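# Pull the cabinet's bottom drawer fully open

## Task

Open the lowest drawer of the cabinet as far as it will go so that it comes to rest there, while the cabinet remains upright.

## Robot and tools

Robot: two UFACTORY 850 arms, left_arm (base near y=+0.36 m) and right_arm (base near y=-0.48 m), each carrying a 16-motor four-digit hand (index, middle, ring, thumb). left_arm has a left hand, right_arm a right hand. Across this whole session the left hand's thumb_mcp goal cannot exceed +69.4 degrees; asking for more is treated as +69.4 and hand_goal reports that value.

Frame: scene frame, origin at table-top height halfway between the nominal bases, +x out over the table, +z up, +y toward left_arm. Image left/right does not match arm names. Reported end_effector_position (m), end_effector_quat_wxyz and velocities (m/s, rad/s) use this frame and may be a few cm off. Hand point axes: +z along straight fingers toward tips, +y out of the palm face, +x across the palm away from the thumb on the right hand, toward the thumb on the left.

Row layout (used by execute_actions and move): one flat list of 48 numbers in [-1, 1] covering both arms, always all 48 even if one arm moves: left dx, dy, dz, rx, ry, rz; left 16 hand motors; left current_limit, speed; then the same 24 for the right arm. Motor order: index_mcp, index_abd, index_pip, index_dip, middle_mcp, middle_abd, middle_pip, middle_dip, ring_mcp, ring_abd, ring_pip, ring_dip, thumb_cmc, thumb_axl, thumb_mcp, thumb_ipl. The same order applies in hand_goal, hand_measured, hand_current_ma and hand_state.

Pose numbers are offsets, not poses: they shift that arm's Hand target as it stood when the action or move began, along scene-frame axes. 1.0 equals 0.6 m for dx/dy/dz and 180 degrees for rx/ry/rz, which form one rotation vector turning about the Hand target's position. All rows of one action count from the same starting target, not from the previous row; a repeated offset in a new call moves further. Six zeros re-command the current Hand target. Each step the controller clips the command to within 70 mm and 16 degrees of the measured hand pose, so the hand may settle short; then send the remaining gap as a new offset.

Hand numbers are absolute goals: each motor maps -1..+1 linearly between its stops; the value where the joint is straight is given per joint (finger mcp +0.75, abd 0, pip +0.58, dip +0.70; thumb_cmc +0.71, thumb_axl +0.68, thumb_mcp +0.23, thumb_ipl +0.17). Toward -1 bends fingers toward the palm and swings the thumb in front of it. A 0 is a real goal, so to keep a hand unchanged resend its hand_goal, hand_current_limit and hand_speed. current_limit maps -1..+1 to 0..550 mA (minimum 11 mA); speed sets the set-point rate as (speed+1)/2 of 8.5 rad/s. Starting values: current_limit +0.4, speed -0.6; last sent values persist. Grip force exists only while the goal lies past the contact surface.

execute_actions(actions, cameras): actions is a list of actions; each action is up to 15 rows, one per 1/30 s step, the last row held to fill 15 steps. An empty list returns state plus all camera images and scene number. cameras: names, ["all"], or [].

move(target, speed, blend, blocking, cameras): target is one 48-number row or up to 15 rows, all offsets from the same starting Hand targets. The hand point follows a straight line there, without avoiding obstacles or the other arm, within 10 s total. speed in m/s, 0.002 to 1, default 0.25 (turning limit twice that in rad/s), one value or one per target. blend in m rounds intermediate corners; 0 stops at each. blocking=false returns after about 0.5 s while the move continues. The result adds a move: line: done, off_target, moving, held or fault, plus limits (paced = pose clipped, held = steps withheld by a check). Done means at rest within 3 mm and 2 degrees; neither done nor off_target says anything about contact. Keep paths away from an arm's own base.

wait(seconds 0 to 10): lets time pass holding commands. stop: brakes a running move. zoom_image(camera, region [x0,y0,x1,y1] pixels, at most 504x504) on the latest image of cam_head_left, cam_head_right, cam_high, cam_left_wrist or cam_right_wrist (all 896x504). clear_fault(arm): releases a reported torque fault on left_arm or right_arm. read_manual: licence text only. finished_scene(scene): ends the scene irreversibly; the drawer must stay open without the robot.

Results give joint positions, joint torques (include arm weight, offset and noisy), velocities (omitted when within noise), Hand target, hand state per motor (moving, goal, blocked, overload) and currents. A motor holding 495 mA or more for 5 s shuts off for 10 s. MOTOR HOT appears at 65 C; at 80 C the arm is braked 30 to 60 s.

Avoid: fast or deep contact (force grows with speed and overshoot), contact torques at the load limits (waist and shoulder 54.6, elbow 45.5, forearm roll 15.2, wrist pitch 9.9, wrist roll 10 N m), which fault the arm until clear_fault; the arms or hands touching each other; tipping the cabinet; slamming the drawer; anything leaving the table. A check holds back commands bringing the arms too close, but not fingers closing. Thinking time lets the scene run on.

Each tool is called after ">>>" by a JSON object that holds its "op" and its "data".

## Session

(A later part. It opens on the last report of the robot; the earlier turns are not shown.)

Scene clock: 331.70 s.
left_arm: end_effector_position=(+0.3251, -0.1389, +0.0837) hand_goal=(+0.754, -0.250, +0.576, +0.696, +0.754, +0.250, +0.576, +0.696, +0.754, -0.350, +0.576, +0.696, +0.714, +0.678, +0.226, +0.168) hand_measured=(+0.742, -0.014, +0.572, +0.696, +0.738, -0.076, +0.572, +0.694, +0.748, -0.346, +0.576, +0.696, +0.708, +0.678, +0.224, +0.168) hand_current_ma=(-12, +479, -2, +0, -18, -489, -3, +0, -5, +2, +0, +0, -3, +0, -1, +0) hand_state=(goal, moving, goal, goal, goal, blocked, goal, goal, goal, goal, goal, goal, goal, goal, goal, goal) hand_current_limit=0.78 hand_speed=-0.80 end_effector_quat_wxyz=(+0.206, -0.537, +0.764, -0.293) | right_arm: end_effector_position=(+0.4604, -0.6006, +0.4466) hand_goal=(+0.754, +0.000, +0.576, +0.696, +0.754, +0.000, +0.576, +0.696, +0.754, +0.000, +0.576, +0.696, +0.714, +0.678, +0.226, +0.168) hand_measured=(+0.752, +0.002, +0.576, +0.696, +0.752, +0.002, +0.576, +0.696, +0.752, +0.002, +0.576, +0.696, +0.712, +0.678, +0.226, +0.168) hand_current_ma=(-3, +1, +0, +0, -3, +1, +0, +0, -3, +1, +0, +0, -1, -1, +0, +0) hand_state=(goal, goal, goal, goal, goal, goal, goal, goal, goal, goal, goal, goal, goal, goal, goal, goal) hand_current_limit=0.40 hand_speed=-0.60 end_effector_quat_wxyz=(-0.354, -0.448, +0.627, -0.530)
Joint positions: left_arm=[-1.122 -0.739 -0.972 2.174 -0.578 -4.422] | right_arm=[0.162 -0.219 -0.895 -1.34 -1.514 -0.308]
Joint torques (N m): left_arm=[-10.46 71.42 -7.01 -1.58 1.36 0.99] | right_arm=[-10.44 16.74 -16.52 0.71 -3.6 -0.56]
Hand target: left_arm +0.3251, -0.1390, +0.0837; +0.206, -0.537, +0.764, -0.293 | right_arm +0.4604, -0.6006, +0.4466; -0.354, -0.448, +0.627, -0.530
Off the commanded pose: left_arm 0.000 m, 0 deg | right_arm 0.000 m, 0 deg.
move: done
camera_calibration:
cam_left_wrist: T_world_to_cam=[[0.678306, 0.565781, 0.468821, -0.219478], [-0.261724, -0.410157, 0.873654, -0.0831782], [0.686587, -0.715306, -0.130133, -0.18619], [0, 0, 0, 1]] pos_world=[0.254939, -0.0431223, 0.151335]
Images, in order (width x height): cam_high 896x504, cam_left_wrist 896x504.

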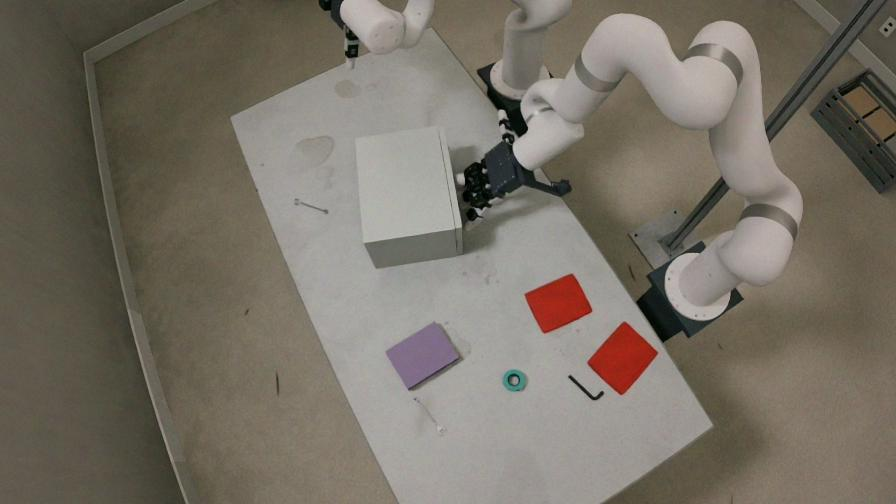

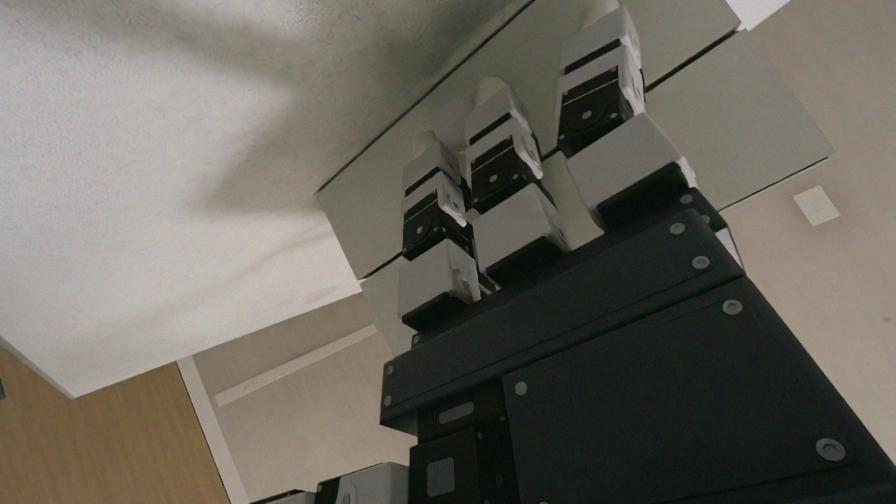

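>>> {"op": "move", "data": {"target": [-0.0470,0.0170,0,0,0,0,0.754,-0.25,0.576,0.696,0.754,0.25,0.576,0.696,0.754,-0.35,0.576,0.696,0.714,0.678,0.226,0.168,0.78,-0.8,0,0,0,0,0,0,0.754,0,0.576,0.696,0.754,0,0.576,0.696,0.754,0,0.576,0.696,0.714,0.678,0.226,0.168,0.4,-0.6], "speed": 0.04, "cameras": ["cam_high","cam_left_wrist"]}}

>>> {"op": "zoom_image", "data": {"camera": "cam_high", "region": [400, 130, 560, 250]}}

Scene clock: 339.17 s.
left_arm: end_effector_position=(+0.2969, -0.1288, +0.0837) hand_goal=(+0.754, -0.250, +0.576, +0.696, +0.754, +0.250, +0.576, +0.696, +0.754, -0.350, +0.576, +0.696, +0.714, +0.678, +0.226, +0.168) hand_measured=(+0.750, -0.150, +0.578, +0.698, +0.746, +0.058, +0.576, +0.698, +0.748, -0.346, +0.576, +0.696, +0.708, +0.678, +0.224, +0.168) hand_current_ma=(-3, +222, +0, +1, -6, -489, +0, +1, -5, +2, +0, +0, -3, +0, -1, +0) hand_state=(goal, blocked, goal, goal, goal, blocked, goal, goal, goal, goal, goal, goal, goal, goal, goal, goal) hand_current_limit=0.78 hand_speed=-0.80 end_effector_quat_wxyz=(+0.206, -0.537, +0.764, -0.293) | right_arm: end_effector_position=(+0.4604, -0.6006, +0.4466) hand_goal=(+0.754, +0.000, +0.576, +0.696, +0.754, +0.000, +0.576, +0.696, +0.754, +0.000, +0.576, +0.696, +0.714, +0.678, +0.226, +0.168) hand_measured=(+0.752, +0.002, +0.576, +0.696, +0.752, +0.002, +0.576, +0.696, +0.752, +0.002, +0.576, +0.696, +0.712, +0.678, +0.226, +0.168) hand_current_ma=(-3, +1, +0, +0, -3, +1, +0, +0, -3, +1, +0, +0, -1, -1, +0, +0) hand_state=(goal, goal, goal, goal, goal, goal, goal, goal, goal, goal, goal, goal, goal, goal, goal, goal) hand_current_limit=0.40 hand_speed=-0.60 end_effector_quat_wxyz=(-0.354, -0.448, +0.627, -0.530)
Joint positions: left_arm=[-1.163 -0.709 -0.908 2.167 -0.605 -4.463] | right_arm=[0.162 -0.219 -0.895 -1.34 -1.514 -0.308]
Joint torques (N m): left_arm=[-10.9 68.19 -4.35 -2.23 -2.85 -1.35] | right_arm=[-10.28 16.67 -16.64 0.73 -3.6 -0.55]
Hand target: left_arm +0.2969, -0.1288, +0.0837; +0.206, -0.537, +0.764, -0.293 | right_arm +0.4604, -0.6006, +0.4466; -0.354, -0.448, +0.627, -0.530
Off the commanded pose: left_arm 0.000 m, 0 deg | right_arm 0.000 m, 0 deg.
move: done
camera_calibration:
cam_left_wrist: T_world_to_cam=[[0.678273, 0.565814, 0.468828, -0.206124], [-0.261784, -0.410095, 0.873666, -0.0863759], [0.686596, -0.715316, -0.130035, -0.15969], [0, 0, 0, 1]] pos_world=[0.226839, -0.0330226, 0.151335]
Images, in order (width x height): cam_high 896x504, cam_left_wrist 896x504.

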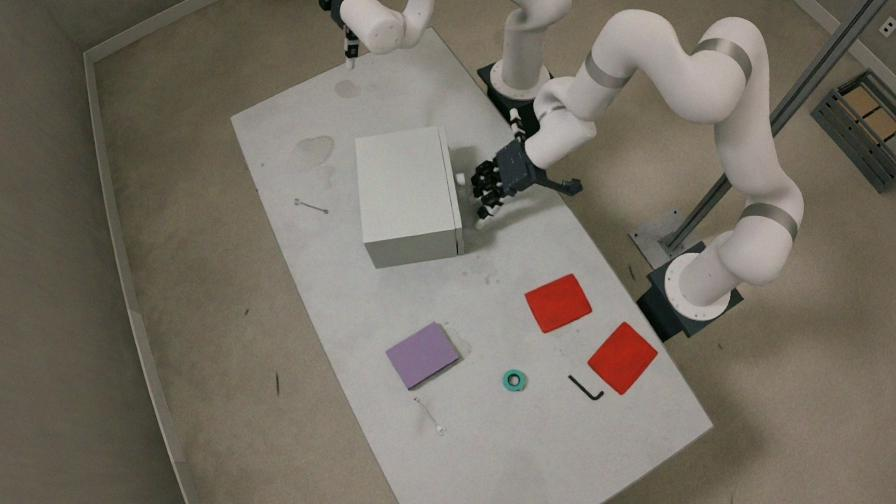

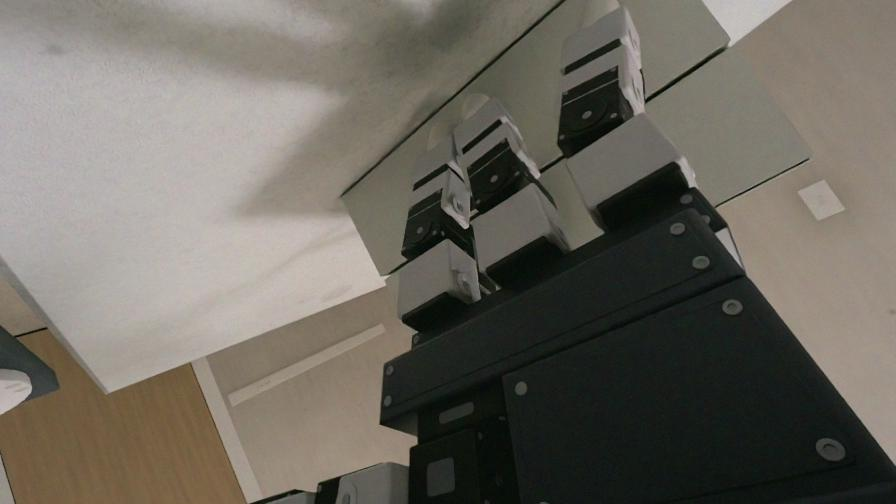

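Scaled by 3.150 from the camera's 896x504 image, which has a finer 1280x720 frame.

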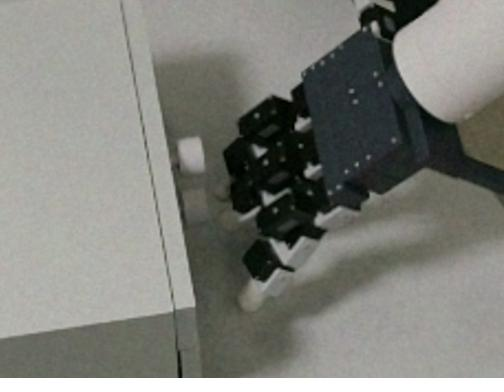

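>>> {"op": "zoom_image", "data": {"camera": "cam_high", "region": [440, 180, 500, 260]}}

>>> {"op": "wait", "data": {"seconds": 0, "cameras": ["cam_head_right"]}}

>>> {"op": "zoom_image", "data": {"camera": "cam_head_right", "region": [540, 190, 660, 290]}}

Scaled by 6.300 from the camera's 896x504 image, which has a finer 1280x720 frame.

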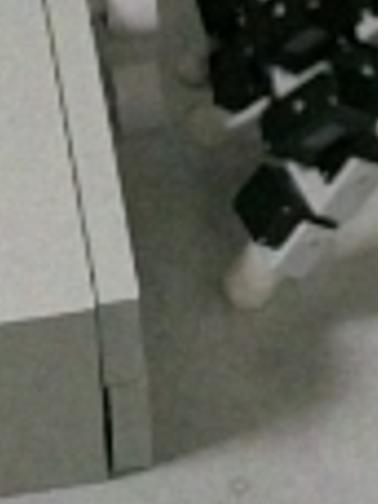

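Scene clock: 342.40 s.
left_arm: end_effector_position=(+0.2969, -0.1288, +0.0837) hand_goal=(+0.754, -0.250, +0.576, +0.696, +0.754, +0.250, +0.576, +0.696, +0.754, -0.350, +0.576, +0.696, +0.714, +0.678, +0.226, +0.168) hand_measured=(+0.750, -0.150, +0.578, +0.698, +0.746, +0.058, +0.576, +0.698, +0.748, -0.346, +0.576, +0.696, +0.708, +0.678, +0.224, +0.168) hand_current_ma=(-3, +222, +0, +1, -6, -489, +0, +1, -5, +2, +0, +0, -3, +0, -1, +0) hand_state=(goal, blocked, goal, goal, goal, blocked, goal, goal, goal, goal, goal, goal, goal, goal, goal, goal) hand_current_limit=0.78 hand_speed=-0.80 end_effector_quat_wxyz=(+0.206, -0.537, +0.764, -0.293) | right_arm: end_effector_position=(+0.4604, -0.6006, +0.4466) hand_goal=(+0.754, +0.000, +0.576, +0.696, +0.754, +0.000, +0.576, +0.696, +0.754, +0.000, +0.576, +0.696, +0.714, +0.678, +0.226, +0.168) hand_measured=(+0.752, +0.002, +0.576, +0.696, +0.752, +0.002, +0.576, +0.696, +0.752, +0.002, +0.576, +0.696, +0.712, +0.678, +0.226, +0.168) hand_current_ma=(-3, +1, +0, +0, -3, +1, +0, +0, -3, +1, +0, +0, -1, -1, +0, +0) hand_state=(goal, goal, goal, goal, goal, goal, goal, goal, goal, goal, goal, goal, goal, goal, goal, goal) hand_current_limit=0.40 hand_speed=-0.60 end_effector_quat_wxyz=(-0.354, -0.448, +0.627, -0.530)
Joint positions: left_arm=[-1.163 -0.709 -0.908 2.167 -0.605 -4.463] | right_arm=[0.162 -0.219 -0.895 -1.34 -1.514 -0.308]
Joint torques (N m): left_arm=[-9.69 68.29 -4.17 -1.99 -2.99 -1.38] | right_arm=[-10.93 16.8 -16.24 0.3 -3.63 -0.54]
Hand target: left_arm +0.2969, -0.1288, +0.0837; +0.206, -0.537, +0.764, -0.293 | right_arm +0.4604, -0.6006, +0.4466; -0.354, -0.448, +0.627, -0.530
Off the commanded pose: left_arm 0.000 m, 0 deg | right_arm 0.000 m, 0 deg.
Images, in order (width x height): cam_head_right 896x504.

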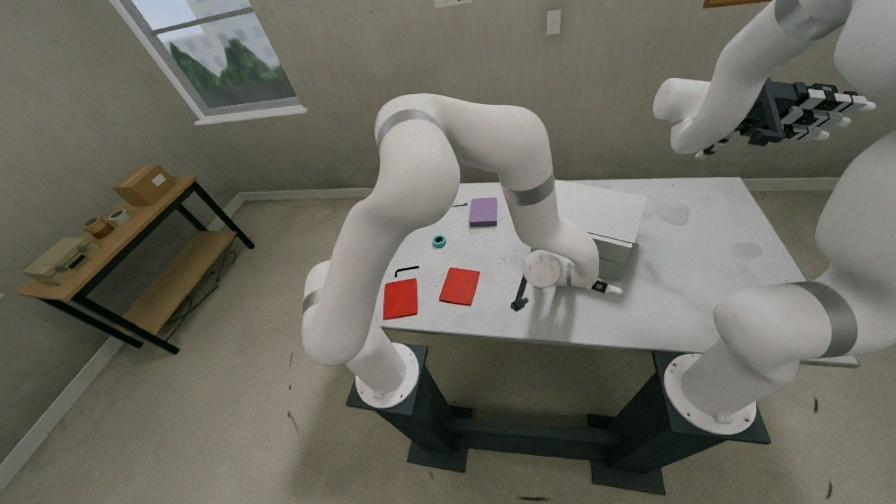

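Scaled by 4.200 from the camera's 896x504 image, which has a finer 1280x720 frame.

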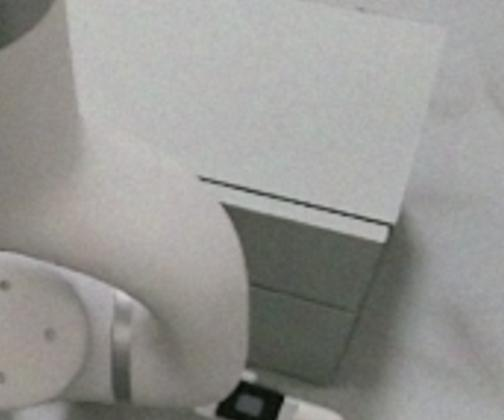

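>>> {"op": "move", "data": {"target": [[0,0,0,0,0,0,0.754,0.15,0.576,0.696,0.754,-0.15,0.576,0.696,0.754,-0.35,0.576,0.696,0.714,0.678,0.226,0.168,0.4,-0.6,0,0,0,0,0,0,0.754,0,0.576,0.696,0.754,0,0.576,0.696,0.754,0,0.576,0.696,0.714,0.678,0.226,0.168,0.4,-0.6],[0.0412,-0.0184,0,0,0,0,0.754,0.15,0.576,0.696,0.754,-0.15,0.576,0.696,0.754,-0.35,0.576,0.696,0.714,0.678,0.226,0.168,0.4,-0.6,0,0,0,0,0,0,0.754,0,0.576,0.696,0.754,0,0.576,0.696,0.754,0,0.576,0.696,0.714,0.678,0.226,0.168,0.4,-0.6],[0.0412,-0.0184,0,0,0,0,0.754,-0.25,0.576,0.696,0.754,0.25,0.576,0.696,0.754,-0.35,0.576,0.696,0.714,0.678,0.226,0.168,0.78,-0.8,0,0,0,0,0,0,0.754,0,0.576,0.696,0.754,0,0.576,0.696,0.754,0,0.576,0.696,0.714,0.678,0.226,0.168,0.4,-0.6]], "speed": [0.1,0.04,0.1], "cameras": ["cam_high","cam_left_wrist"]}}

>>> {"op": "zoom_image", "data": {"camera": "cam_left_wrist", "region": [400, 60, 520, 180]}}

>>> {"op": "move", "data": {"target": [-0.0313,0.0113,0,0,0,0,0.754,-0.25,0.576,0.696,0.754,0.25,0.576,0.696,0.754,-0.35,0.576,0.696,0.714,0.678,0.226,0.168,0.78,-0.8,0,0,0,0,0,0,0.754,0,0.576,0.696,0.754,0,0.576,0.696,0.754,0,0.576,0.696,0.714,0.678,0.226,0.168,0.4,-0.6], "speed": 0.01, "cameras": ["cam_high","cam_left_wrist"]}}

>>> {"op": "zoom_image", "data": {"camera": "cam_high", "region": [440, 170, 500, 250]}}

Scene clock: 406.47 s.
left_arm: end_effector_position=(+0.3216, -0.1398, +0.0837) hand_goal=(+0.754, -0.250, +0.576, +0.696, +0.754, +0.250, +0.576, +0.696, +0.754, -0.350, +0.576, +0.696, +0.714, +0.678, +0.226, +0.168) hand_measured=(+0.748, -0.030, +0.576, +0.698, +0.746, -0.092, +0.576, +0.698, +0.748, -0.346, +0.576, +0.696, +0.708, +0.678, +0.224, +0.168) hand_current_ma=(-4, +490, +0, +1, -6, -489, +0, +1, -5, +2, +0, +0, -3, +0, -1, +0) hand_state=(goal, blocked, goal, goal, goal, blocked, goal, goal, goal, goal, goal, goal, goal, goal, goal, goal) hand_current_limit=0.78 hand_speed=-0.80 end_effector_quat_wxyz=(+0.206, -0.537, +0.764, -0.293) | right_arm: end_effector_position=(+0.4604, -0.6006, +0.4466) hand_goal=(+0.754, +0.000, +0.576, +0.696, +0.754, +0.000, +0.576, +0.696, +0.754, +0.000, +0.576, +0.696, +0.714, +0.678, +0.226, +0.168) hand_measured=(+0.752, +0.002, +0.576, +0.696, +0.752, +0.002, +0.576, +0.696, +0.752, +0.002, +0.576, +0.696, +0.712, +0.678, +0.226, +0.168) hand_current_ma=(-3, +1, +0, +0, -3, +1, +0, +0, -3, +1, +0, +0, -1, -1, +0, +0) hand_state=(goal, goal, goal, goal, goal, goal, goal, goal, goal, goal, goal, goal, goal, goal, goal, goal) hand_current_limit=0.40 hand_speed=-0.60 end_effector_quat_wxyz=(-0.354, -0.448, +0.627, -0.530)
Joint positions: left_arm=[-1.129 -0.738 -0.97 2.168 -0.58 -4.423] | right_arm=[0.162 -0.219 -0.895 -1.34 -1.514 -0.308]
Joint torques (N m): left_arm=[3.18 41.59 -14.83 -1.61 1.37 0.84] | right_arm=[-9.92 16.71 -16.85 0.52 -3.58 -0.51]
Hand target: left_arm +0.3216, -0.1398, +0.0837; +0.206, -0.537, +0.764, -0.293 | right_arm +0.4604, -0.6006, +0.4466; -0.354, -0.448, +0.627, -0.530
Off the commanded pose: left_arm 0.000 m, 0 deg | right_arm 0.000 m, 0 deg.
move: done
camera_calibration:
cam_left_wrist: T_world_to_cam=[[0.678273, 0.565814, 0.468828, -0.216654], [-0.261784, -0.410095, 0.873666, -0.0844209], [0.686596, -0.715316, -0.130035, -0.184517], [0, 0, 0, 1]] pos_world=[0.251539, -0.0440226, 0.151335]
Images, in order (width x height): cam_high 896x504, cam_left_wrist 896x504.

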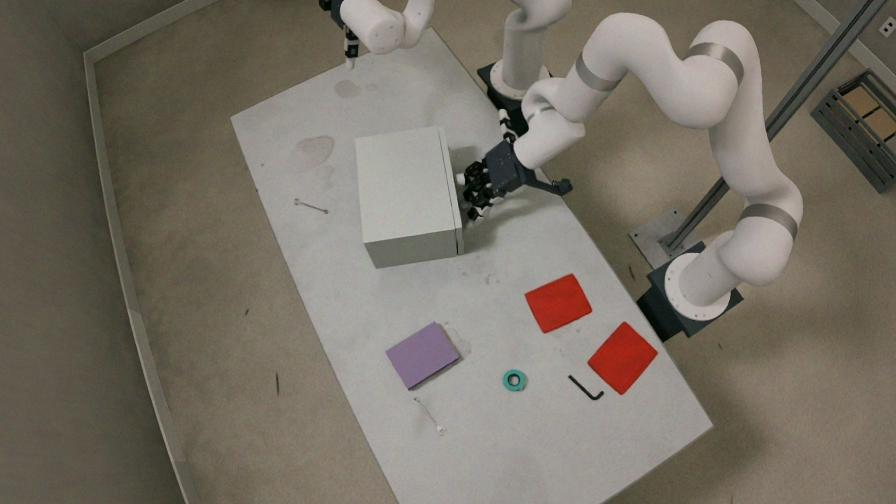

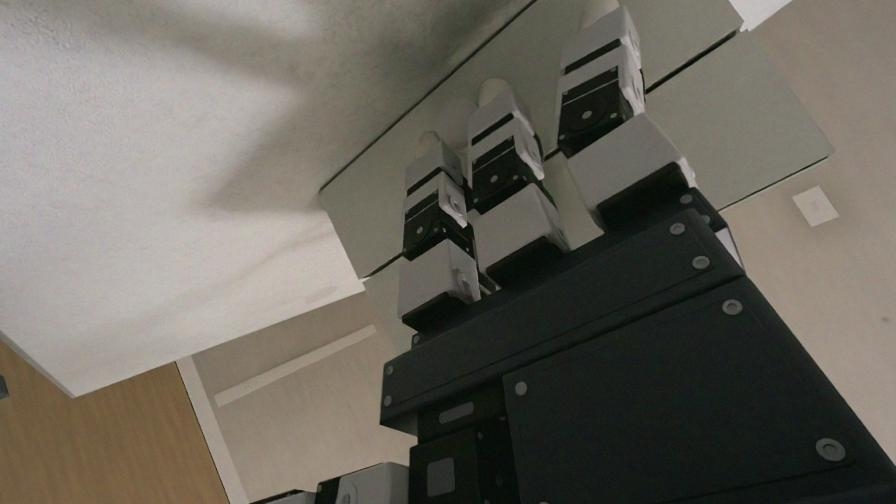

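Scaled by 4.200 from the camera's 896x504 image, which has a finer 1280x720 frame.

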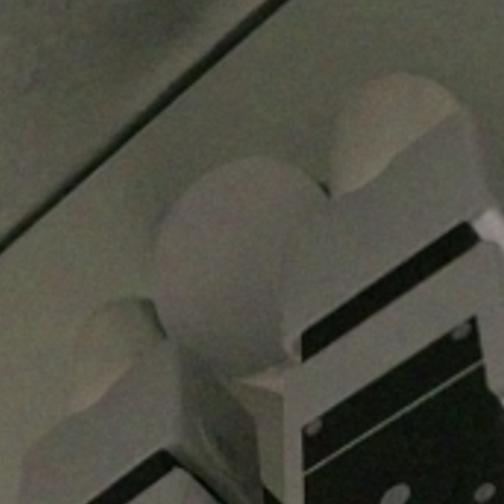

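Scene clock: 408.77 s.
left_arm: end_effector_position=(+0.3029, -0.1330, +0.0837) hand_goal=(+0.754, -0.250, +0.576, +0.696, +0.754, +0.250, +0.576, +0.696, +0.754, -0.350, +0.576, +0.696, +0.714, +0.678, +0.226, +0.168) hand_measured=(+0.768, -0.034, +0.586, +0.702, +0.770, -0.088, +0.586, +0.700, +0.748, -0.346, +0.576, +0.696, +0.708, +0.678, +0.224, +0.168) hand_current_ma=(+17, +490, +10, +4, +18, -489, +8, +3, -5, +2, +0, +0, -3, +0, -1, +0) hand_state=(goal, blocked, goal, goal, goal, blocked, goal, goal, goal, goal, goal, goal, goal, goal, goal, goal) hand_current_limit=0.78 hand_speed=-0.80 end_effector_quat_wxyz=(+0.206, -0.537, +0.764, -0.293) | right_arm: end_effector_position=(+0.4604, -0.6006, +0.4466) hand_goal=(+0.754, +0.000, +0.576, +0.696, +0.754, +0.000, +0.576, +0.696, +0.754, +0.000, +0.576, +0.696, +0.714, +0.678, +0.226, +0.168) hand_measured=(+0.752, +0.002, +0.576, +0.696, +0.752, +0.002, +0.576, +0.696, +0.752, +0.002, +0.576, +0.696, +0.712, +0.678, +0.226, +0.168) hand_current_ma=(-3, +1, +0, +0, -3, +1, +0, +0, -3, +1, +0, +0, -1, -1, +0, +0) hand_state=(goal, goal, goal, goal, goal, goal, goal, goal, goal, goal, goal, goal, goal, goal, goal, goal) hand_current_limit=0.40 hand_speed=-0.60 end_effector_quat_wxyz=(-0.354, -0.448, +0.627, -0.530)
Joint positions: left_arm=[-1.156 -0.718 -0.927 2.163 -0.598 -4.45] | right_arm=[0.162 -0.219 -0.895 -1.34 -1.514 -0.308]
Joint torques (N m): left_arm=[-13.55 69.7 -4.44 -2.43 -2.39 -1.41] | right_arm=[-10.26 17.23 -16.58 0.67 -3.58 -0.51]
Hand target: left_arm +0.3028, -0.1330, +0.0837; +0.206, -0.537, +0.764, -0.293 | right_arm +0.4604, -0.6006, +0.4466; -0.354, -0.448, +0.627, -0.530
Off the commanded pose: left_arm 0.000 m, 0 deg | right_arm 0.000 m, 0 deg.
move: done
camera_calibration:
cam_left_wrist: T_world_to_cam=[[0.678273, 0.565814, 0.468828, -0.20775], [-0.261784, -0.410095, 0.873666, -0.0865538], [0.686596, -0.715316, -0.130035, -0.166745], [0, 0, 0, 1]] pos_world=[0.232739, -0.0372226, 0.151335]
Images, in order (width x height): cam_high 896x504, cam_left_wrist 896x504.

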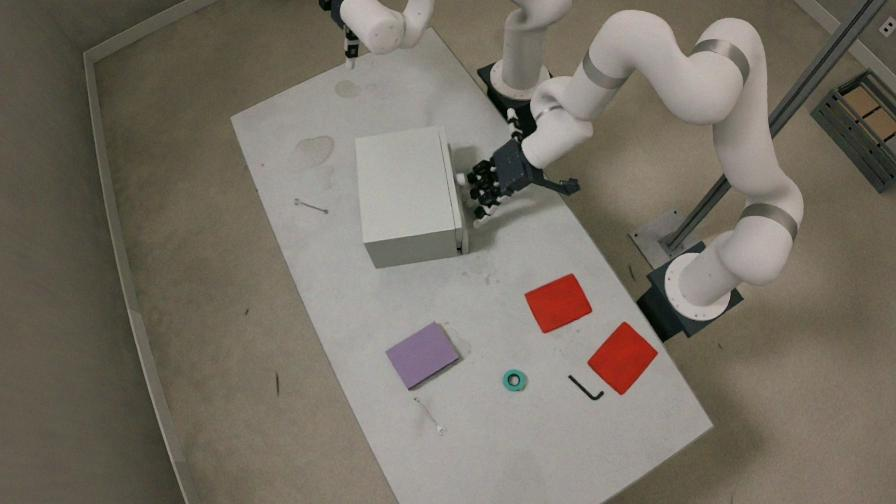

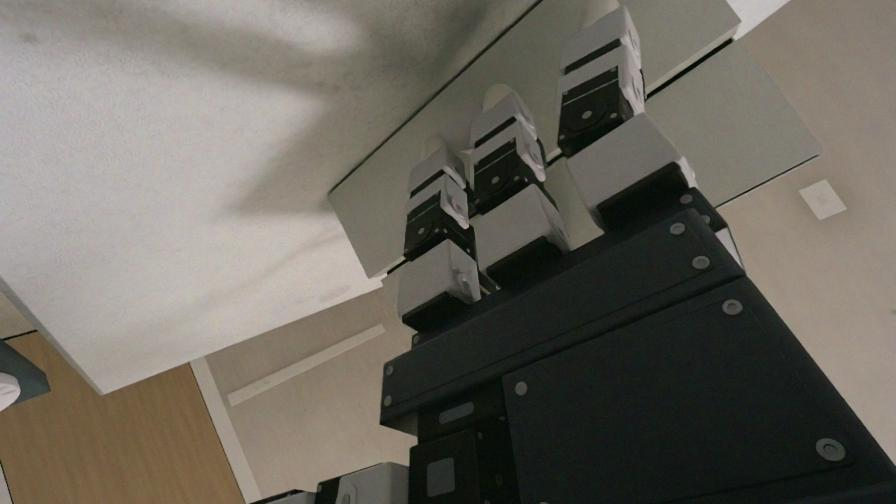

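Scaled by 6.300 from the camera's 896x504 image, which has a finer 1280x720 frame.

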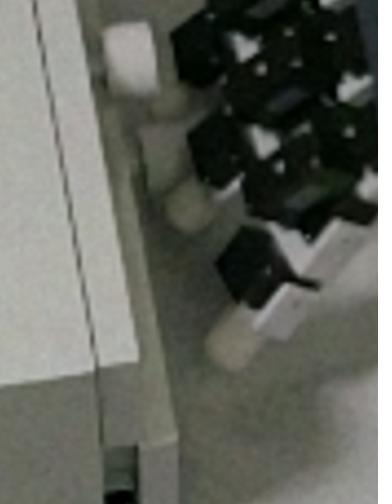

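>>> {"op": "move", "data": {"target": [-0.0627,0.0227,0,0,0,0,0.754,-0.25,0.576,0.696,0.754,0.25,0.576,0.696,0.754,-0.35,0.576,0.696,0.714,0.678,0.226,0.168,0.78,-0.8,0,0,0,0,0,0,0.754,0,0.576,0.696,0.754,0,0.576,0.696,0.754,0,0.576,0.696,0.714,0.678,0.226,0.168,0.4,-0.6], "speed": 0.012, "cameras": ["cam_high","cam_left_wrist"]}}

>>> {"op": "zoom_image", "data": {"camera": "cam_high", "region": [440, 170, 500, 250]}}

Scene clock: 416.37 s.
left_arm: end_effector_position=(+0.2653, -0.1194, +0.0837) hand_goal=(+0.754, -0.250, +0.576, +0.696, +0.754, +0.250, +0.576, +0.696, +0.754, -0.350, +0.576, +0.696, +0.714, +0.678, +0.226, +0.168) hand_measured=(+0.768, -0.034, +0.586, +0.702, +0.768, -0.086, +0.586, +0.700, +0.748, -0.346, +0.576, +0.696, +0.708, +0.678, +0.224, +0.168) hand_current_ma=(+17, +489, +10, +4, +17, -489, +8, +3, -5, +2, +0, +0, -3, +0, -1, +0) hand_state=(goal, blocked, goal, goal, goal, blocked, goal, goal, goal, goal, goal, goal, goal, goal, goal, goal) hand_current_limit=0.78 hand_speed=-0.80 end_effector_quat_wxyz=(+0.206, -0.537, +0.764, -0.293) | right_arm: end_effector_position=(+0.4604, -0.6006, +0.4466) hand_goal=(+0.754, +0.000, +0.576, +0.696, +0.754, +0.000, +0.576, +0.696, +0.754, +0.000, +0.576, +0.696, +0.714, +0.678, +0.226, +0.168) hand_measured=(+0.752, +0.002, +0.576, +0.696, +0.752, +0.002, +0.576, +0.696, +0.752, +0.002, +0.576, +0.696, +0.712, +0.678, +0.226, +0.168) hand_current_ma=(-3, +1, +0, +0, -3, +1, +0, +0, -3, +1, +0, +0, -1, -1, +0, +0) hand_state=(goal, goal, goal, goal, goal, goal, goal, goal, goal, goal, goal, goal, goal, goal, goal, goal) hand_current_limit=0.40 hand_speed=-0.60 end_effector_quat_wxyz=(-0.354, -0.448, +0.627, -0.530)
Joint positions: left_arm=[-1.216 -0.68 -0.847 2.146 -0.631 -4.5] | right_arm=[0.162 -0.219 -0.895 -1.34 -1.514 -0.308]
Joint torques (N m): left_arm=[-10.61 67.13 -2.62 -2.41 -2.76 -1.44] | right_arm=[-10.07 16.97 -16.55 0.64 -3.63 -0.51]
Hand target: left_arm +0.2652, -0.1194, +0.0837; +0.206, -0.537, +0.764, -0.293 | right_arm +0.4604, -0.6006, +0.4466; -0.354, -0.448, +0.627, -0.530
Off the commanded pose: left_arm 0.000 m, 0 deg | right_arm 0.000 m, 0 deg.
move: done
camera_calibration:
cam_left_wrist: T_world_to_cam=[[0.678273, 0.565814, 0.468828, -0.189942], [-0.261784, -0.410095, 0.873666, -0.0908196], [0.686596, -0.715316, -0.130035, -0.1312], [0, 0, 0, 1]] pos_world=[0.195139, -0.0236226, 0.151335]
Images, in order (width x height): cam_high 896x504, cam_left_wrist 896x504.

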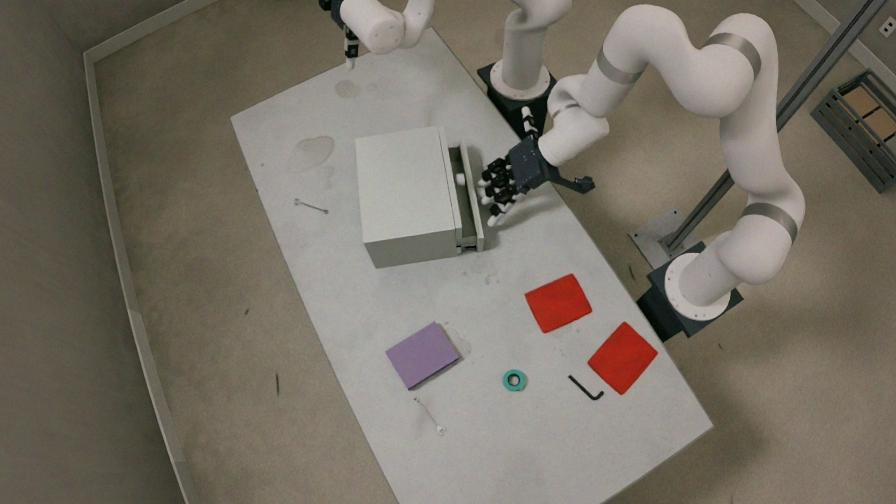

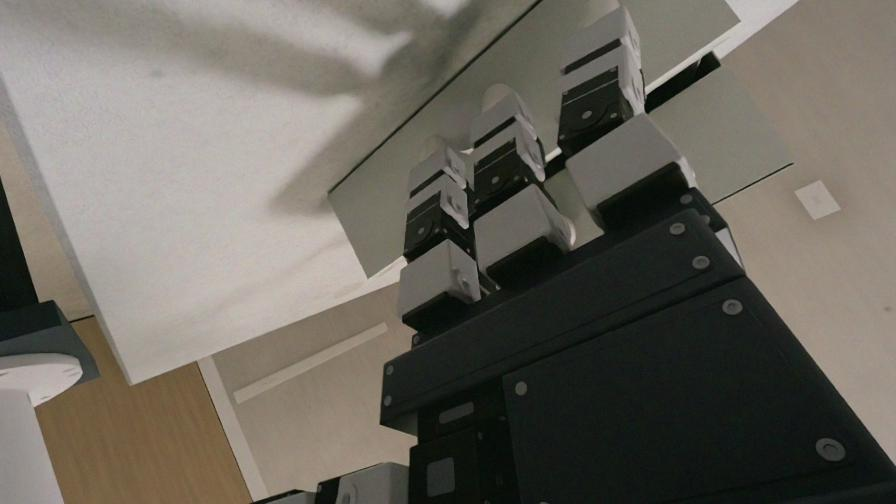

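Scaled by 6.300 from the camera's 896x504 image, which has a finer 1280x720 frame.

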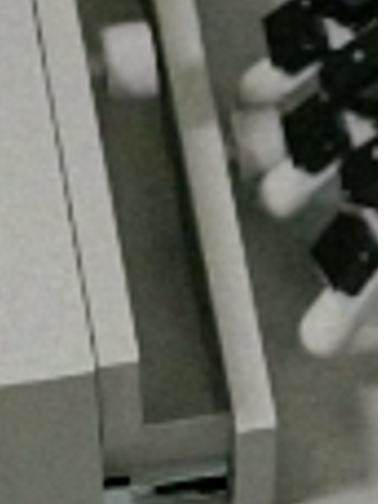

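>>> {"op": "move", "data": {"target": [-0.1410,0.0511,0,0,0,0,0.754,-0.25,0.576,0.696,0.754,0.25,0.576,0.696,0.754,-0.35,0.576,0.696,0.714,0.678,0.226,0.168,0.78,-0.8,0,0,0,0,0,0,0.754,0,0.576,0.696,0.754,0,0.576,0.696,0.754,0,0.576,0.696,0.714,0.678,0.226,0.168,0.4,-0.6], "speed": 0.018, "cameras": ["cam_high"]}}

>>> {"op": "zoom_image", "data": {"camera": "cam_high", "region": [430, 130, 580, 260]}}

Scene clock: 426.33 s.
left_arm: end_effector_position=(+0.1807, -0.0888, +0.0837) hand_goal=(+0.754, -0.250, +0.576, +0.696, +0.754, +0.250, +0.576, +0.696, +0.754, -0.350, +0.576, +0.696, +0.714, +0.678, +0.226, +0.168) hand_measured=(+0.766, -0.034, +0.586, +0.702, +0.766, -0.078, +0.586, +0.700, +0.748, -0.346, +0.576, +0.696, +0.708, +0.678, +0.224, +0.168) hand_current_ma=(+13, +489, +10, +4, +13, -489, +8, +3, -5, +2, +0, +0, -3, +0, -1, +0) hand_state=(goal, blocked, goal, goal, goal, blocked, goal, goal, goal, goal, goal, goal, goal, goal, goal, goal) hand_current_limit=0.78 hand_speed=-0.80 end_effector_quat_wxyz=(+0.206, -0.537, +0.764, -0.293) | right_arm: end_effector_position=(+0.4604, -0.6006, +0.4466) hand_goal=(+0.754, +0.000, +0.576, +0.696, +0.754, +0.000, +0.576, +0.696, +0.754, +0.000, +0.576, +0.696, +0.714, +0.678, +0.226, +0.168) hand_measured=(+0.752, +0.002, +0.576, +0.696, +0.752, +0.002, +0.576, +0.696, +0.752, +0.002, +0.576, +0.696, +0.712, +0.678, +0.226, +0.168) hand_current_ma=(-3, +1, +0, +0, -3, +1, +0, +0, -3, +1, +0, +0, -1, -1, +0, +0) hand_state=(goal, goal, goal, goal, goal, goal, goal, goal, goal, goal, goal, goal, goal, goal, goal, goal) hand_current_limit=0.40 hand_speed=-0.60 end_effector_quat_wxyz=(-0.354, -0.448, +0.627, -0.530)
Joint positions: left_arm=[-1.379 -0.608 -0.693 2.061 -0.69 -4.599] | right_arm=[0.162 -0.219 -0.895 -1.34 -1.514 -0.308]
Joint torques (N m): left_arm=[-10.5 61.31 -0.22 -3.17 -2.77 -1.26] | right_arm=[-10.39 17.5 -16.95 0.44 -3.63 -0.49]
Hand target: left_arm +0.1806, -0.0887, +0.0837; +0.206, -0.537, +0.764, -0.293 | right_arm +0.4604, -0.6006, +0.4466; -0.354, -0.448, +0.627, -0.530
Off the commanded pose: left_arm 0.000 m, 0 deg | right_arm 0.000 m, 0 deg.
move: done
Images, in order (width x height): cam_high 896x504.

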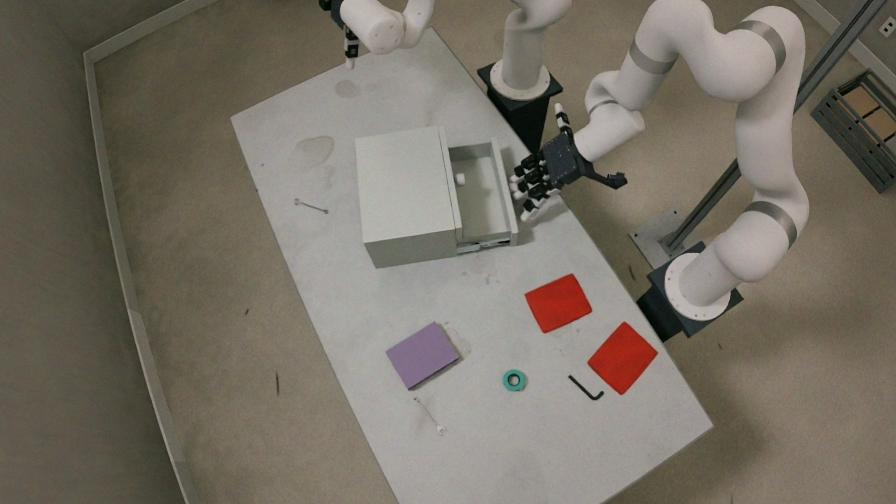

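Scaled by 3.360 from the camera's 896x504 image, which has a finer 1280x720 frame.

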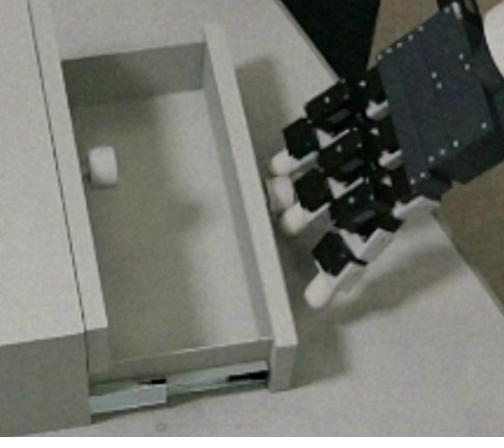

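>>> {"op": "move", "data": {"target": [-0.0470,0.0170,0,0,0,0,0.754,-0.25,0.576,0.696,0.754,0.25,0.576,0.696,0.754,-0.35,0.576,0.696,0.714,0.678,0.226,0.168,0.78,-0.8,0,0,0,0,0,0,0.754,0,0.576,0.696,0.754,0,0.576,0.696,0.754,0,0.576,0.696,0.714,0.678,0.226,0.168,0.4,-0.6], "speed": 0.015, "cameras": ["cam_high"]}}

>>> {"op": "zoom_image", "data": {"camera": "cam_high", "region": [430, 130, 580, 260]}}

Scene clock: 432.87 s.
left_arm: end_effector_position=(+0.1525, -0.0786, +0.0837) hand_goal=(+0.754, -0.250, +0.576, +0.696, +0.754, +0.250, +0.576, +0.696, +0.754, -0.350, +0.576, +0.696, +0.714, +0.678, +0.226, +0.168) hand_measured=(+0.766, -0.030, +0.586, +0.702, +0.766, -0.074, +0.586, +0.700, +0.748, -0.346, +0.576, +0.696, +0.708, +0.678, +0.224, +0.168) hand_current_ma=(+12, +490, +10, +4, +12, -489, +8, +3, -5, +2, +0, +0, -3, +0, -1, +0) hand_state=(goal, blocked, goal, goal, goal, blocked, goal, goal, goal, goal, goal, goal, goal, goal, goal, goal) hand_current_limit=0.78 hand_speed=-0.80 end_effector_quat_wxyz=(+0.206, -0.537, +0.764, -0.293) | right_arm: end_effector_position=(+0.4604, -0.6006, +0.4466) hand_goal=(+0.754, +0.000, +0.576, +0.696, +0.754, +0.000, +0.576, +0.696, +0.754, +0.000, +0.576, +0.696, +0.714, +0.678, +0.226, +0.168) hand_measured=(+0.752, +0.002, +0.576, +0.696, +0.752, +0.002, +0.576, +0.696, +0.752, +0.002, +0.576, +0.696, +0.712, +0.678, +0.226, +0.168) hand_current_ma=(-3, +1, +0, +0, -3, +1, +0, +0, -3, +1, +0, +0, -1, -1, +0, +0) hand_state=(goal, goal, goal, goal, goal, goal, goal, goal, goal, goal, goal, goal, goal, goal, goal, goal) hand_current_limit=0.40 hand_speed=-0.60 end_effector_quat_wxyz=(-0.354, -0.448, +0.627, -0.530)
Joint positions: left_arm=[-1.443 -0.59 -0.651 2.019 -0.704 -4.627] | right_arm=[0.162 -0.219 -0.895 -1.34 -1.514 -0.308]
Joint torques (N m): left_arm=[-9.88 60.56 0 -3.17 -2.81 -1.16] | right_arm=[-10.27 17.57 -16.59 0.63 -3.65 -0.53]
Hand target: left_arm +0.1524, -0.0785, +0.0837; +0.206, -0.537, +0.764, -0.293 | right_arm +0.4604, -0.6006, +0.4466; -0.354, -0.448, +0.627, -0.530
Off the commanded pose: left_arm 0.000 m, 0 deg | right_arm 0.000 m, 0 deg.
move: done
Images, in order (width x height): cam_high 896x504.

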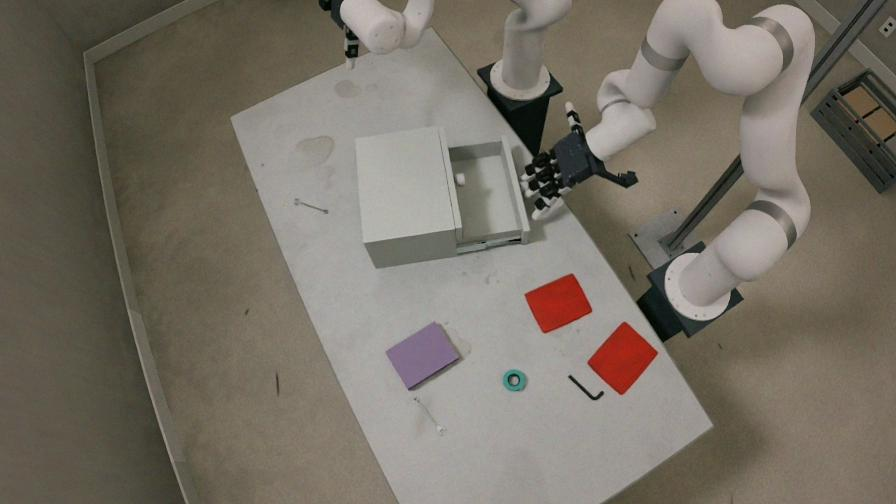

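Scaled by 3.360 from the camera's 896x504 image, which has a finer 1280x720 frame.

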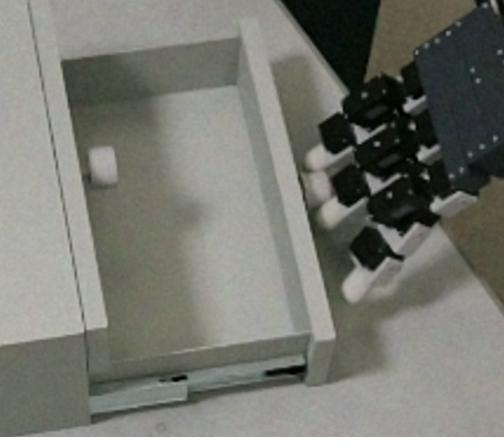

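>>> {"op": "move", "data": {"target": [-0.0235,0.0085,0,0,0,0,0.754,-0.25,0.576,0.696,0.754,0.25,0.576,0.696,0.754,-0.35,0.576,0.696,0.714,0.678,0.226,0.168,0.78,-0.8,0,0,0,0,0,0,0.754,0,0.576,0.696,0.754,0,0.576,0.696,0.754,0,0.576,0.696,0.714,0.678,0.226,0.168,0.4,-0.6], "speed": 0.015, "cameras": ["cam_high"]}}

>>> {"op": "zoom_image", "data": {"camera": "cam_high", "region": [430, 130, 580, 260]}}

Scene clock: 437.70 s.
left_arm: end_effector_position=(+0.1384, -0.0735, +0.0837) hand_goal=(+0.754, -0.250, +0.576, +0.696, +0.754, +0.250, +0.576, +0.696, +0.754, -0.350, +0.576, +0.696, +0.714, +0.678, +0.226, +0.168) hand_measured=(+0.766, -0.028, +0.586, +0.702, +0.766, -0.074, +0.586, +0.700, +0.748, -0.346, +0.576, +0.696, +0.708, +0.678, +0.224, +0.168) hand_current_ma=(+11, +490, +10, +4, +11, -489, +8, +3, -5, +2, +0, +0, -3, +0, -1, +0) hand_state=(goal, blocked, goal, goal, goal, blocked, goal, goal, goal, goal, goal, goal, goal, goal, goal, goal) hand_current_limit=0.78 hand_speed=-0.80 end_effector_quat_wxyz=(+0.206, -0.537, +0.764, -0.293) | right_arm: end_effector_position=(+0.4604, -0.6006, +0.4466) hand_goal=(+0.754, +0.000, +0.576, +0.696, +0.754, +0.000, +0.576, +0.696, +0.754, +0.000, +0.576, +0.696, +0.714, +0.678, +0.226, +0.168) hand_measured=(+0.752, +0.002, +0.576, +0.696, +0.752, +0.002, +0.576, +0.696, +0.752, +0.002, +0.576, +0.696, +0.712, +0.678, +0.226, +0.168) hand_current_ma=(-3, +1, +0, +0, -3, +1, +0, +0, -3, +1, +0, +0, -1, -1, +0, +0) hand_state=(goal, goal, goal, goal, goal, goal, goal, goal, goal, goal, goal, goal, goal, goal, goal, goal) hand_current_limit=0.40 hand_speed=-0.60 end_effector_quat_wxyz=(-0.354, -0.448, +0.627, -0.530)
Joint positions: left_arm=[-1.477 -0.581 -0.632 1.996 -0.711 -4.641] | right_arm=[0.162 -0.219 -0.895 -1.34 -1.514 -0.308]
Joint torques (N m): left_arm=[-9.08 59.09 -0.38 -2.74 -2.7 -1.23] | right_arm=[-10.21 17.91 -16.6 0.6 -3.67 -0.5]
Hand target: left_arm +0.1383, -0.0734, +0.0837; +0.206, -0.537, +0.764, -0.293 | right_arm +0.4604, -0.6006, +0.4466; -0.354, -0.448, +0.627, -0.530
Off the commanded pose: left_arm 0.000 m, 0 deg | right_arm 0.000 m, 0 deg.
move: done
Images, in order (width x height): cam_high 896x504.

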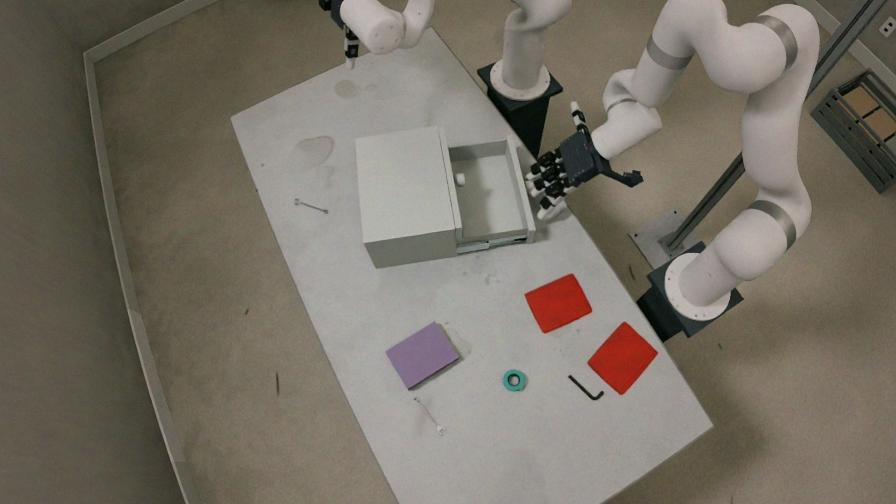

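Scaled by 3.360 from the camera's 896x504 image, which has a finer 1280x720 frame.

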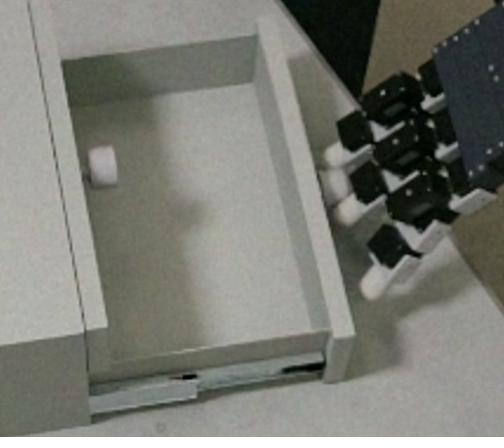

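>>> {"op": "move", "data": {"target": [-0.0235,0.0085,0,0,0,0,0.754,-0.25,0.576,0.696,0.754,0.25,0.576,0.696,0.754,-0.35,0.576,0.696,0.714,0.678,0.226,0.168,0.78,-0.8,0,0,0,0,0,0,0.754,0,0.576,0.696,0.754,0,0.576,0.696,0.754,0,0.576,0.696,0.714,0.678,0.226,0.168,0.4,-0.6], "speed": 0.015, "cameras": ["cam_high"]}}

>>> {"op": "zoom_image", "data": {"camera": "cam_high", "region": [430, 130, 580, 260]}}

Scene clock: 442.67 s.
left_arm: end_effector_position=(+0.1243, -0.0684, +0.0837) hand_goal=(+0.754, -0.250, +0.576, +0.696, +0.754, +0.250, +0.576, +0.696, +0.754, -0.350, +0.576, +0.696, +0.714, +0.678, +0.226, +0.168) hand_measured=(+0.768, -0.028, +0.586, +0.702, +0.768, -0.072, +0.586, +0.700, +0.748, -0.346, +0.576, +0.696, +0.708, +0.678, +0.224, +0.168) hand_current_ma=(+17, +490, +10, +4, +16, -489, +8, +3, -5, +2, +0, +0, -3, +0, -1, +0) hand_state=(goal, blocked, goal, goal, goal, blocked, goal, goal, goal, goal, goal, goal, goal, goal, goal, goal) hand_current_limit=0.78 hand_speed=-0.80 end_effector_quat_wxyz=(+0.207, -0.537, +0.764, -0.293) | right_arm: end_effector_position=(+0.4604, -0.6006, +0.4466) hand_goal=(+0.754, +0.000, +0.576, +0.696, +0.754, +0.000, +0.576, +0.696, +0.754, +0.000, +0.576, +0.696, +0.714, +0.678, +0.226, +0.168) hand_measured=(+0.752, +0.002, +0.576, +0.696, +0.752, +0.002, +0.576, +0.696, +0.752, +0.002, +0.576, +0.696, +0.712, +0.678, +0.226, +0.168) hand_current_ma=(-3, +1, +0, +0, -3, +1, +0, +0, -3, +1, +0, +0, -1, -1, +0, +0) hand_state=(goal, goal, goal, goal, goal, goal, goal, goal, goal, goal, goal, goal, goal, goal, goal, goal) hand_current_limit=0.40 hand_speed=-0.60 end_effector_quat_wxyz=(-0.354, -0.448, +0.627, -0.530)
Joint positions: left_arm=[-1.512 -0.573 -0.615 1.97 -0.716 -4.653] | right_arm=[0.162 -0.219 -0.895 -1.34 -1.514 -0.308]
Joint torques (N m): left_arm=[-10.95 59.18 -0.67 -2.97 -2.24 -1.28] | right_arm=[-10.66 17.84 -16.49 0.68 -3.63 -0.43]
Hand target: left_arm +0.1242, -0.0683, +0.0837; +0.206, -0.537, +0.764, -0.293 | right_arm +0.4604, -0.6006, +0.4466; -0.354, -0.448, +0.627, -0.530
Off the commanded pose: left_arm 0.000 m, 0 deg | right_arm 0.000 m, 0 deg.
move: done
Images, in order (width x height): cam_high 896x504.

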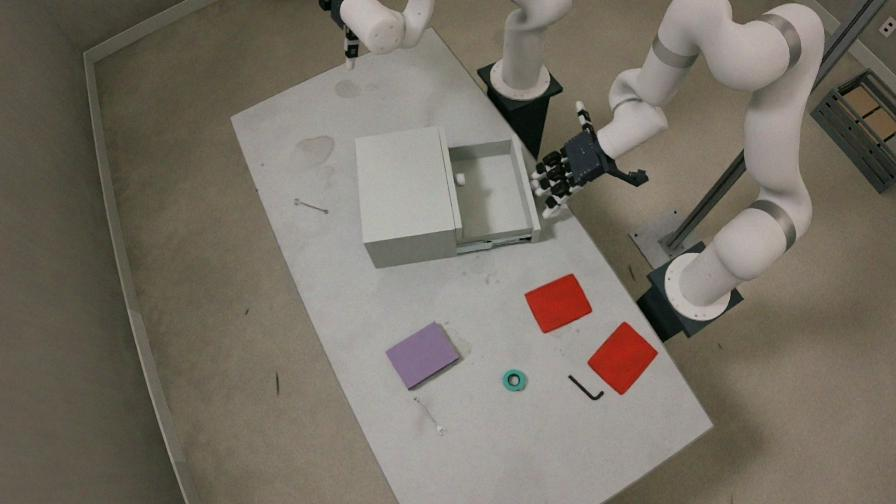

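Scaled by 3.360 from the camera's 896x504 image, which has a finer 1280x720 frame.

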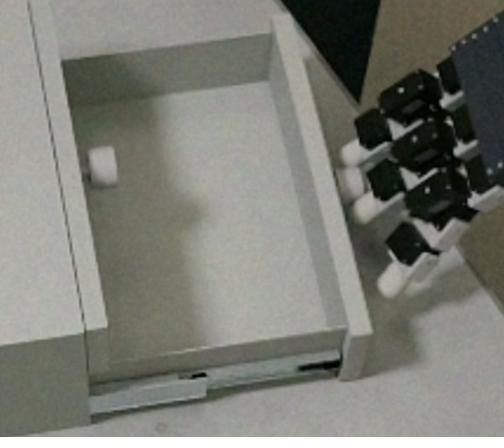

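>>> {"op": "move", "data": {"target": [-0.0235,0.0085,0,0,0,0,0.754,-0.25,0.576,0.696,0.754,0.25,0.576,0.696,0.754,-0.35,0.576,0.696,0.714,0.678,0.226,0.168,0.78,-0.8,0,0,0,0,0,0,0.754,0,0.576,0.696,0.754,0,0.576,0.696,0.754,0,0.576,0.696,0.714,0.678,0.226,0.168,0.4,-0.6], "speed": 0.015, "cameras": ["cam_high"]}}

>>> {"op": "zoom_image", "data": {"camera": "cam_high", "region": [430, 130, 580, 260]}}

Scene clock: 448.67 s.
left_arm: end_effector_position=(+0.1102, -0.0633, +0.0837) hand_goal=(+0.754, -0.250, +0.576, +0.696, +0.754, +0.250, +0.576, +0.696, +0.754, -0.350, +0.576, +0.696, +0.714, +0.678, +0.226, +0.168) hand_measured=(+0.750, -0.122, +0.578, +0.700, +0.744, +0.084, +0.574, +0.698, +0.748, -0.346, +0.576, +0.696, +0.708, +0.678, +0.224, +0.168) hand_current_ma=(-3, +318, +1, +2, -10, -470, +0, +0, -5, +2, +0, +0, -3, +0, -1, +0) hand_state=(goal, blocked, goal, goal, goal, blocked, goal, goal, goal, goal, goal, goal, goal, goal, goal, goal) hand_current_limit=0.78 hand_speed=-0.80 end_effector_quat_wxyz=(+0.206, -0.537, +0.764, -0.293) | right_arm: end_effector_position=(+0.4604, -0.6006, +0.4466) hand_goal=(+0.754, +0.000, +0.576, +0.696, +0.754, +0.000, +0.576, +0.696, +0.754, +0.000, +0.576, +0.696, +0.714, +0.678, +0.226, +0.168) hand_measured=(+0.752, +0.002, +0.576, +0.696, +0.752, +0.002, +0.576, +0.696, +0.752, +0.002, +0.576, +0.696, +0.712, +0.678, +0.226, +0.168) hand_current_ma=(-3, +1, +0, +0, -3, +1, +0, +0, -3, +1, +0, +0, -1, -1, +0, +0) hand_state=(goal, goal, goal, goal, goal, goal, goal, goal, goal, goal, goal, goal, goal, goal, goal, goal) hand_current_limit=0.40 hand_speed=-0.60 end_effector_quat_wxyz=(-0.354, -0.448, +0.627, -0.530)
Joint positions: left_arm=[-1.549 -0.566 -0.598 1.943 -0.721 -4.665] | right_arm=[0.162 -0.219 -0.895 -1.34 -1.514 -0.308]
Joint torques (N m): left_arm=[-11.73 58.39 -1.48 -2.85 -3.01 -1.38] | right_arm=[-10.05 17.79 -16.37 0.53 -3.64 -0.48]
Hand target: left_arm +0.1101, -0.0632, +0.0837; +0.206, -0.537, +0.764, -0.293 | right_arm +0.4604, -0.6006, +0.4466; -0.354, -0.448, +0.627, -0.530
Off the commanded pose: left_arm 0.000 m, 0 deg | right_arm 0.000 m, 0 deg.
move: done
Images, in order (width x height): cam_high 896x504.

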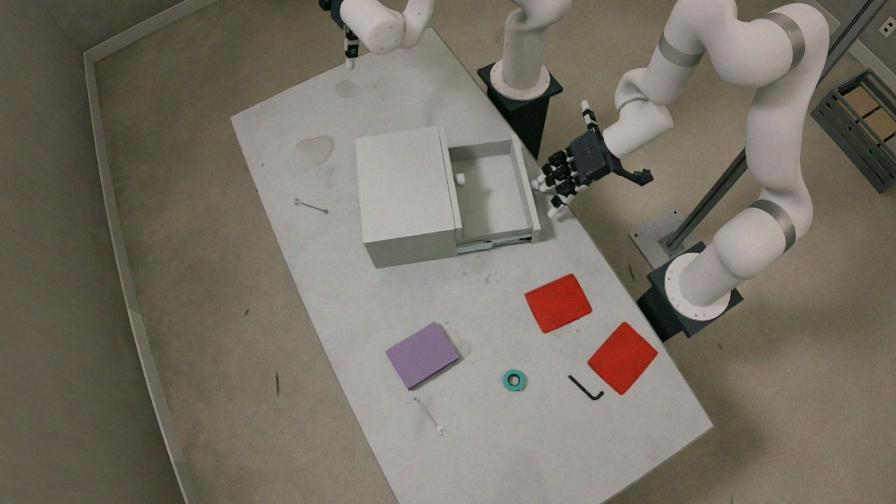

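Scaled by 3.360 from the camera's 896x504 image, which has a finer 1280x720 frame.

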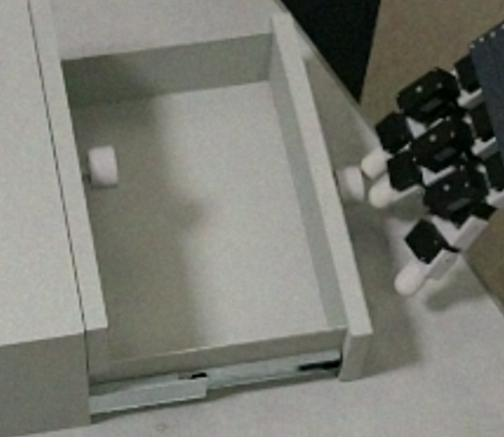

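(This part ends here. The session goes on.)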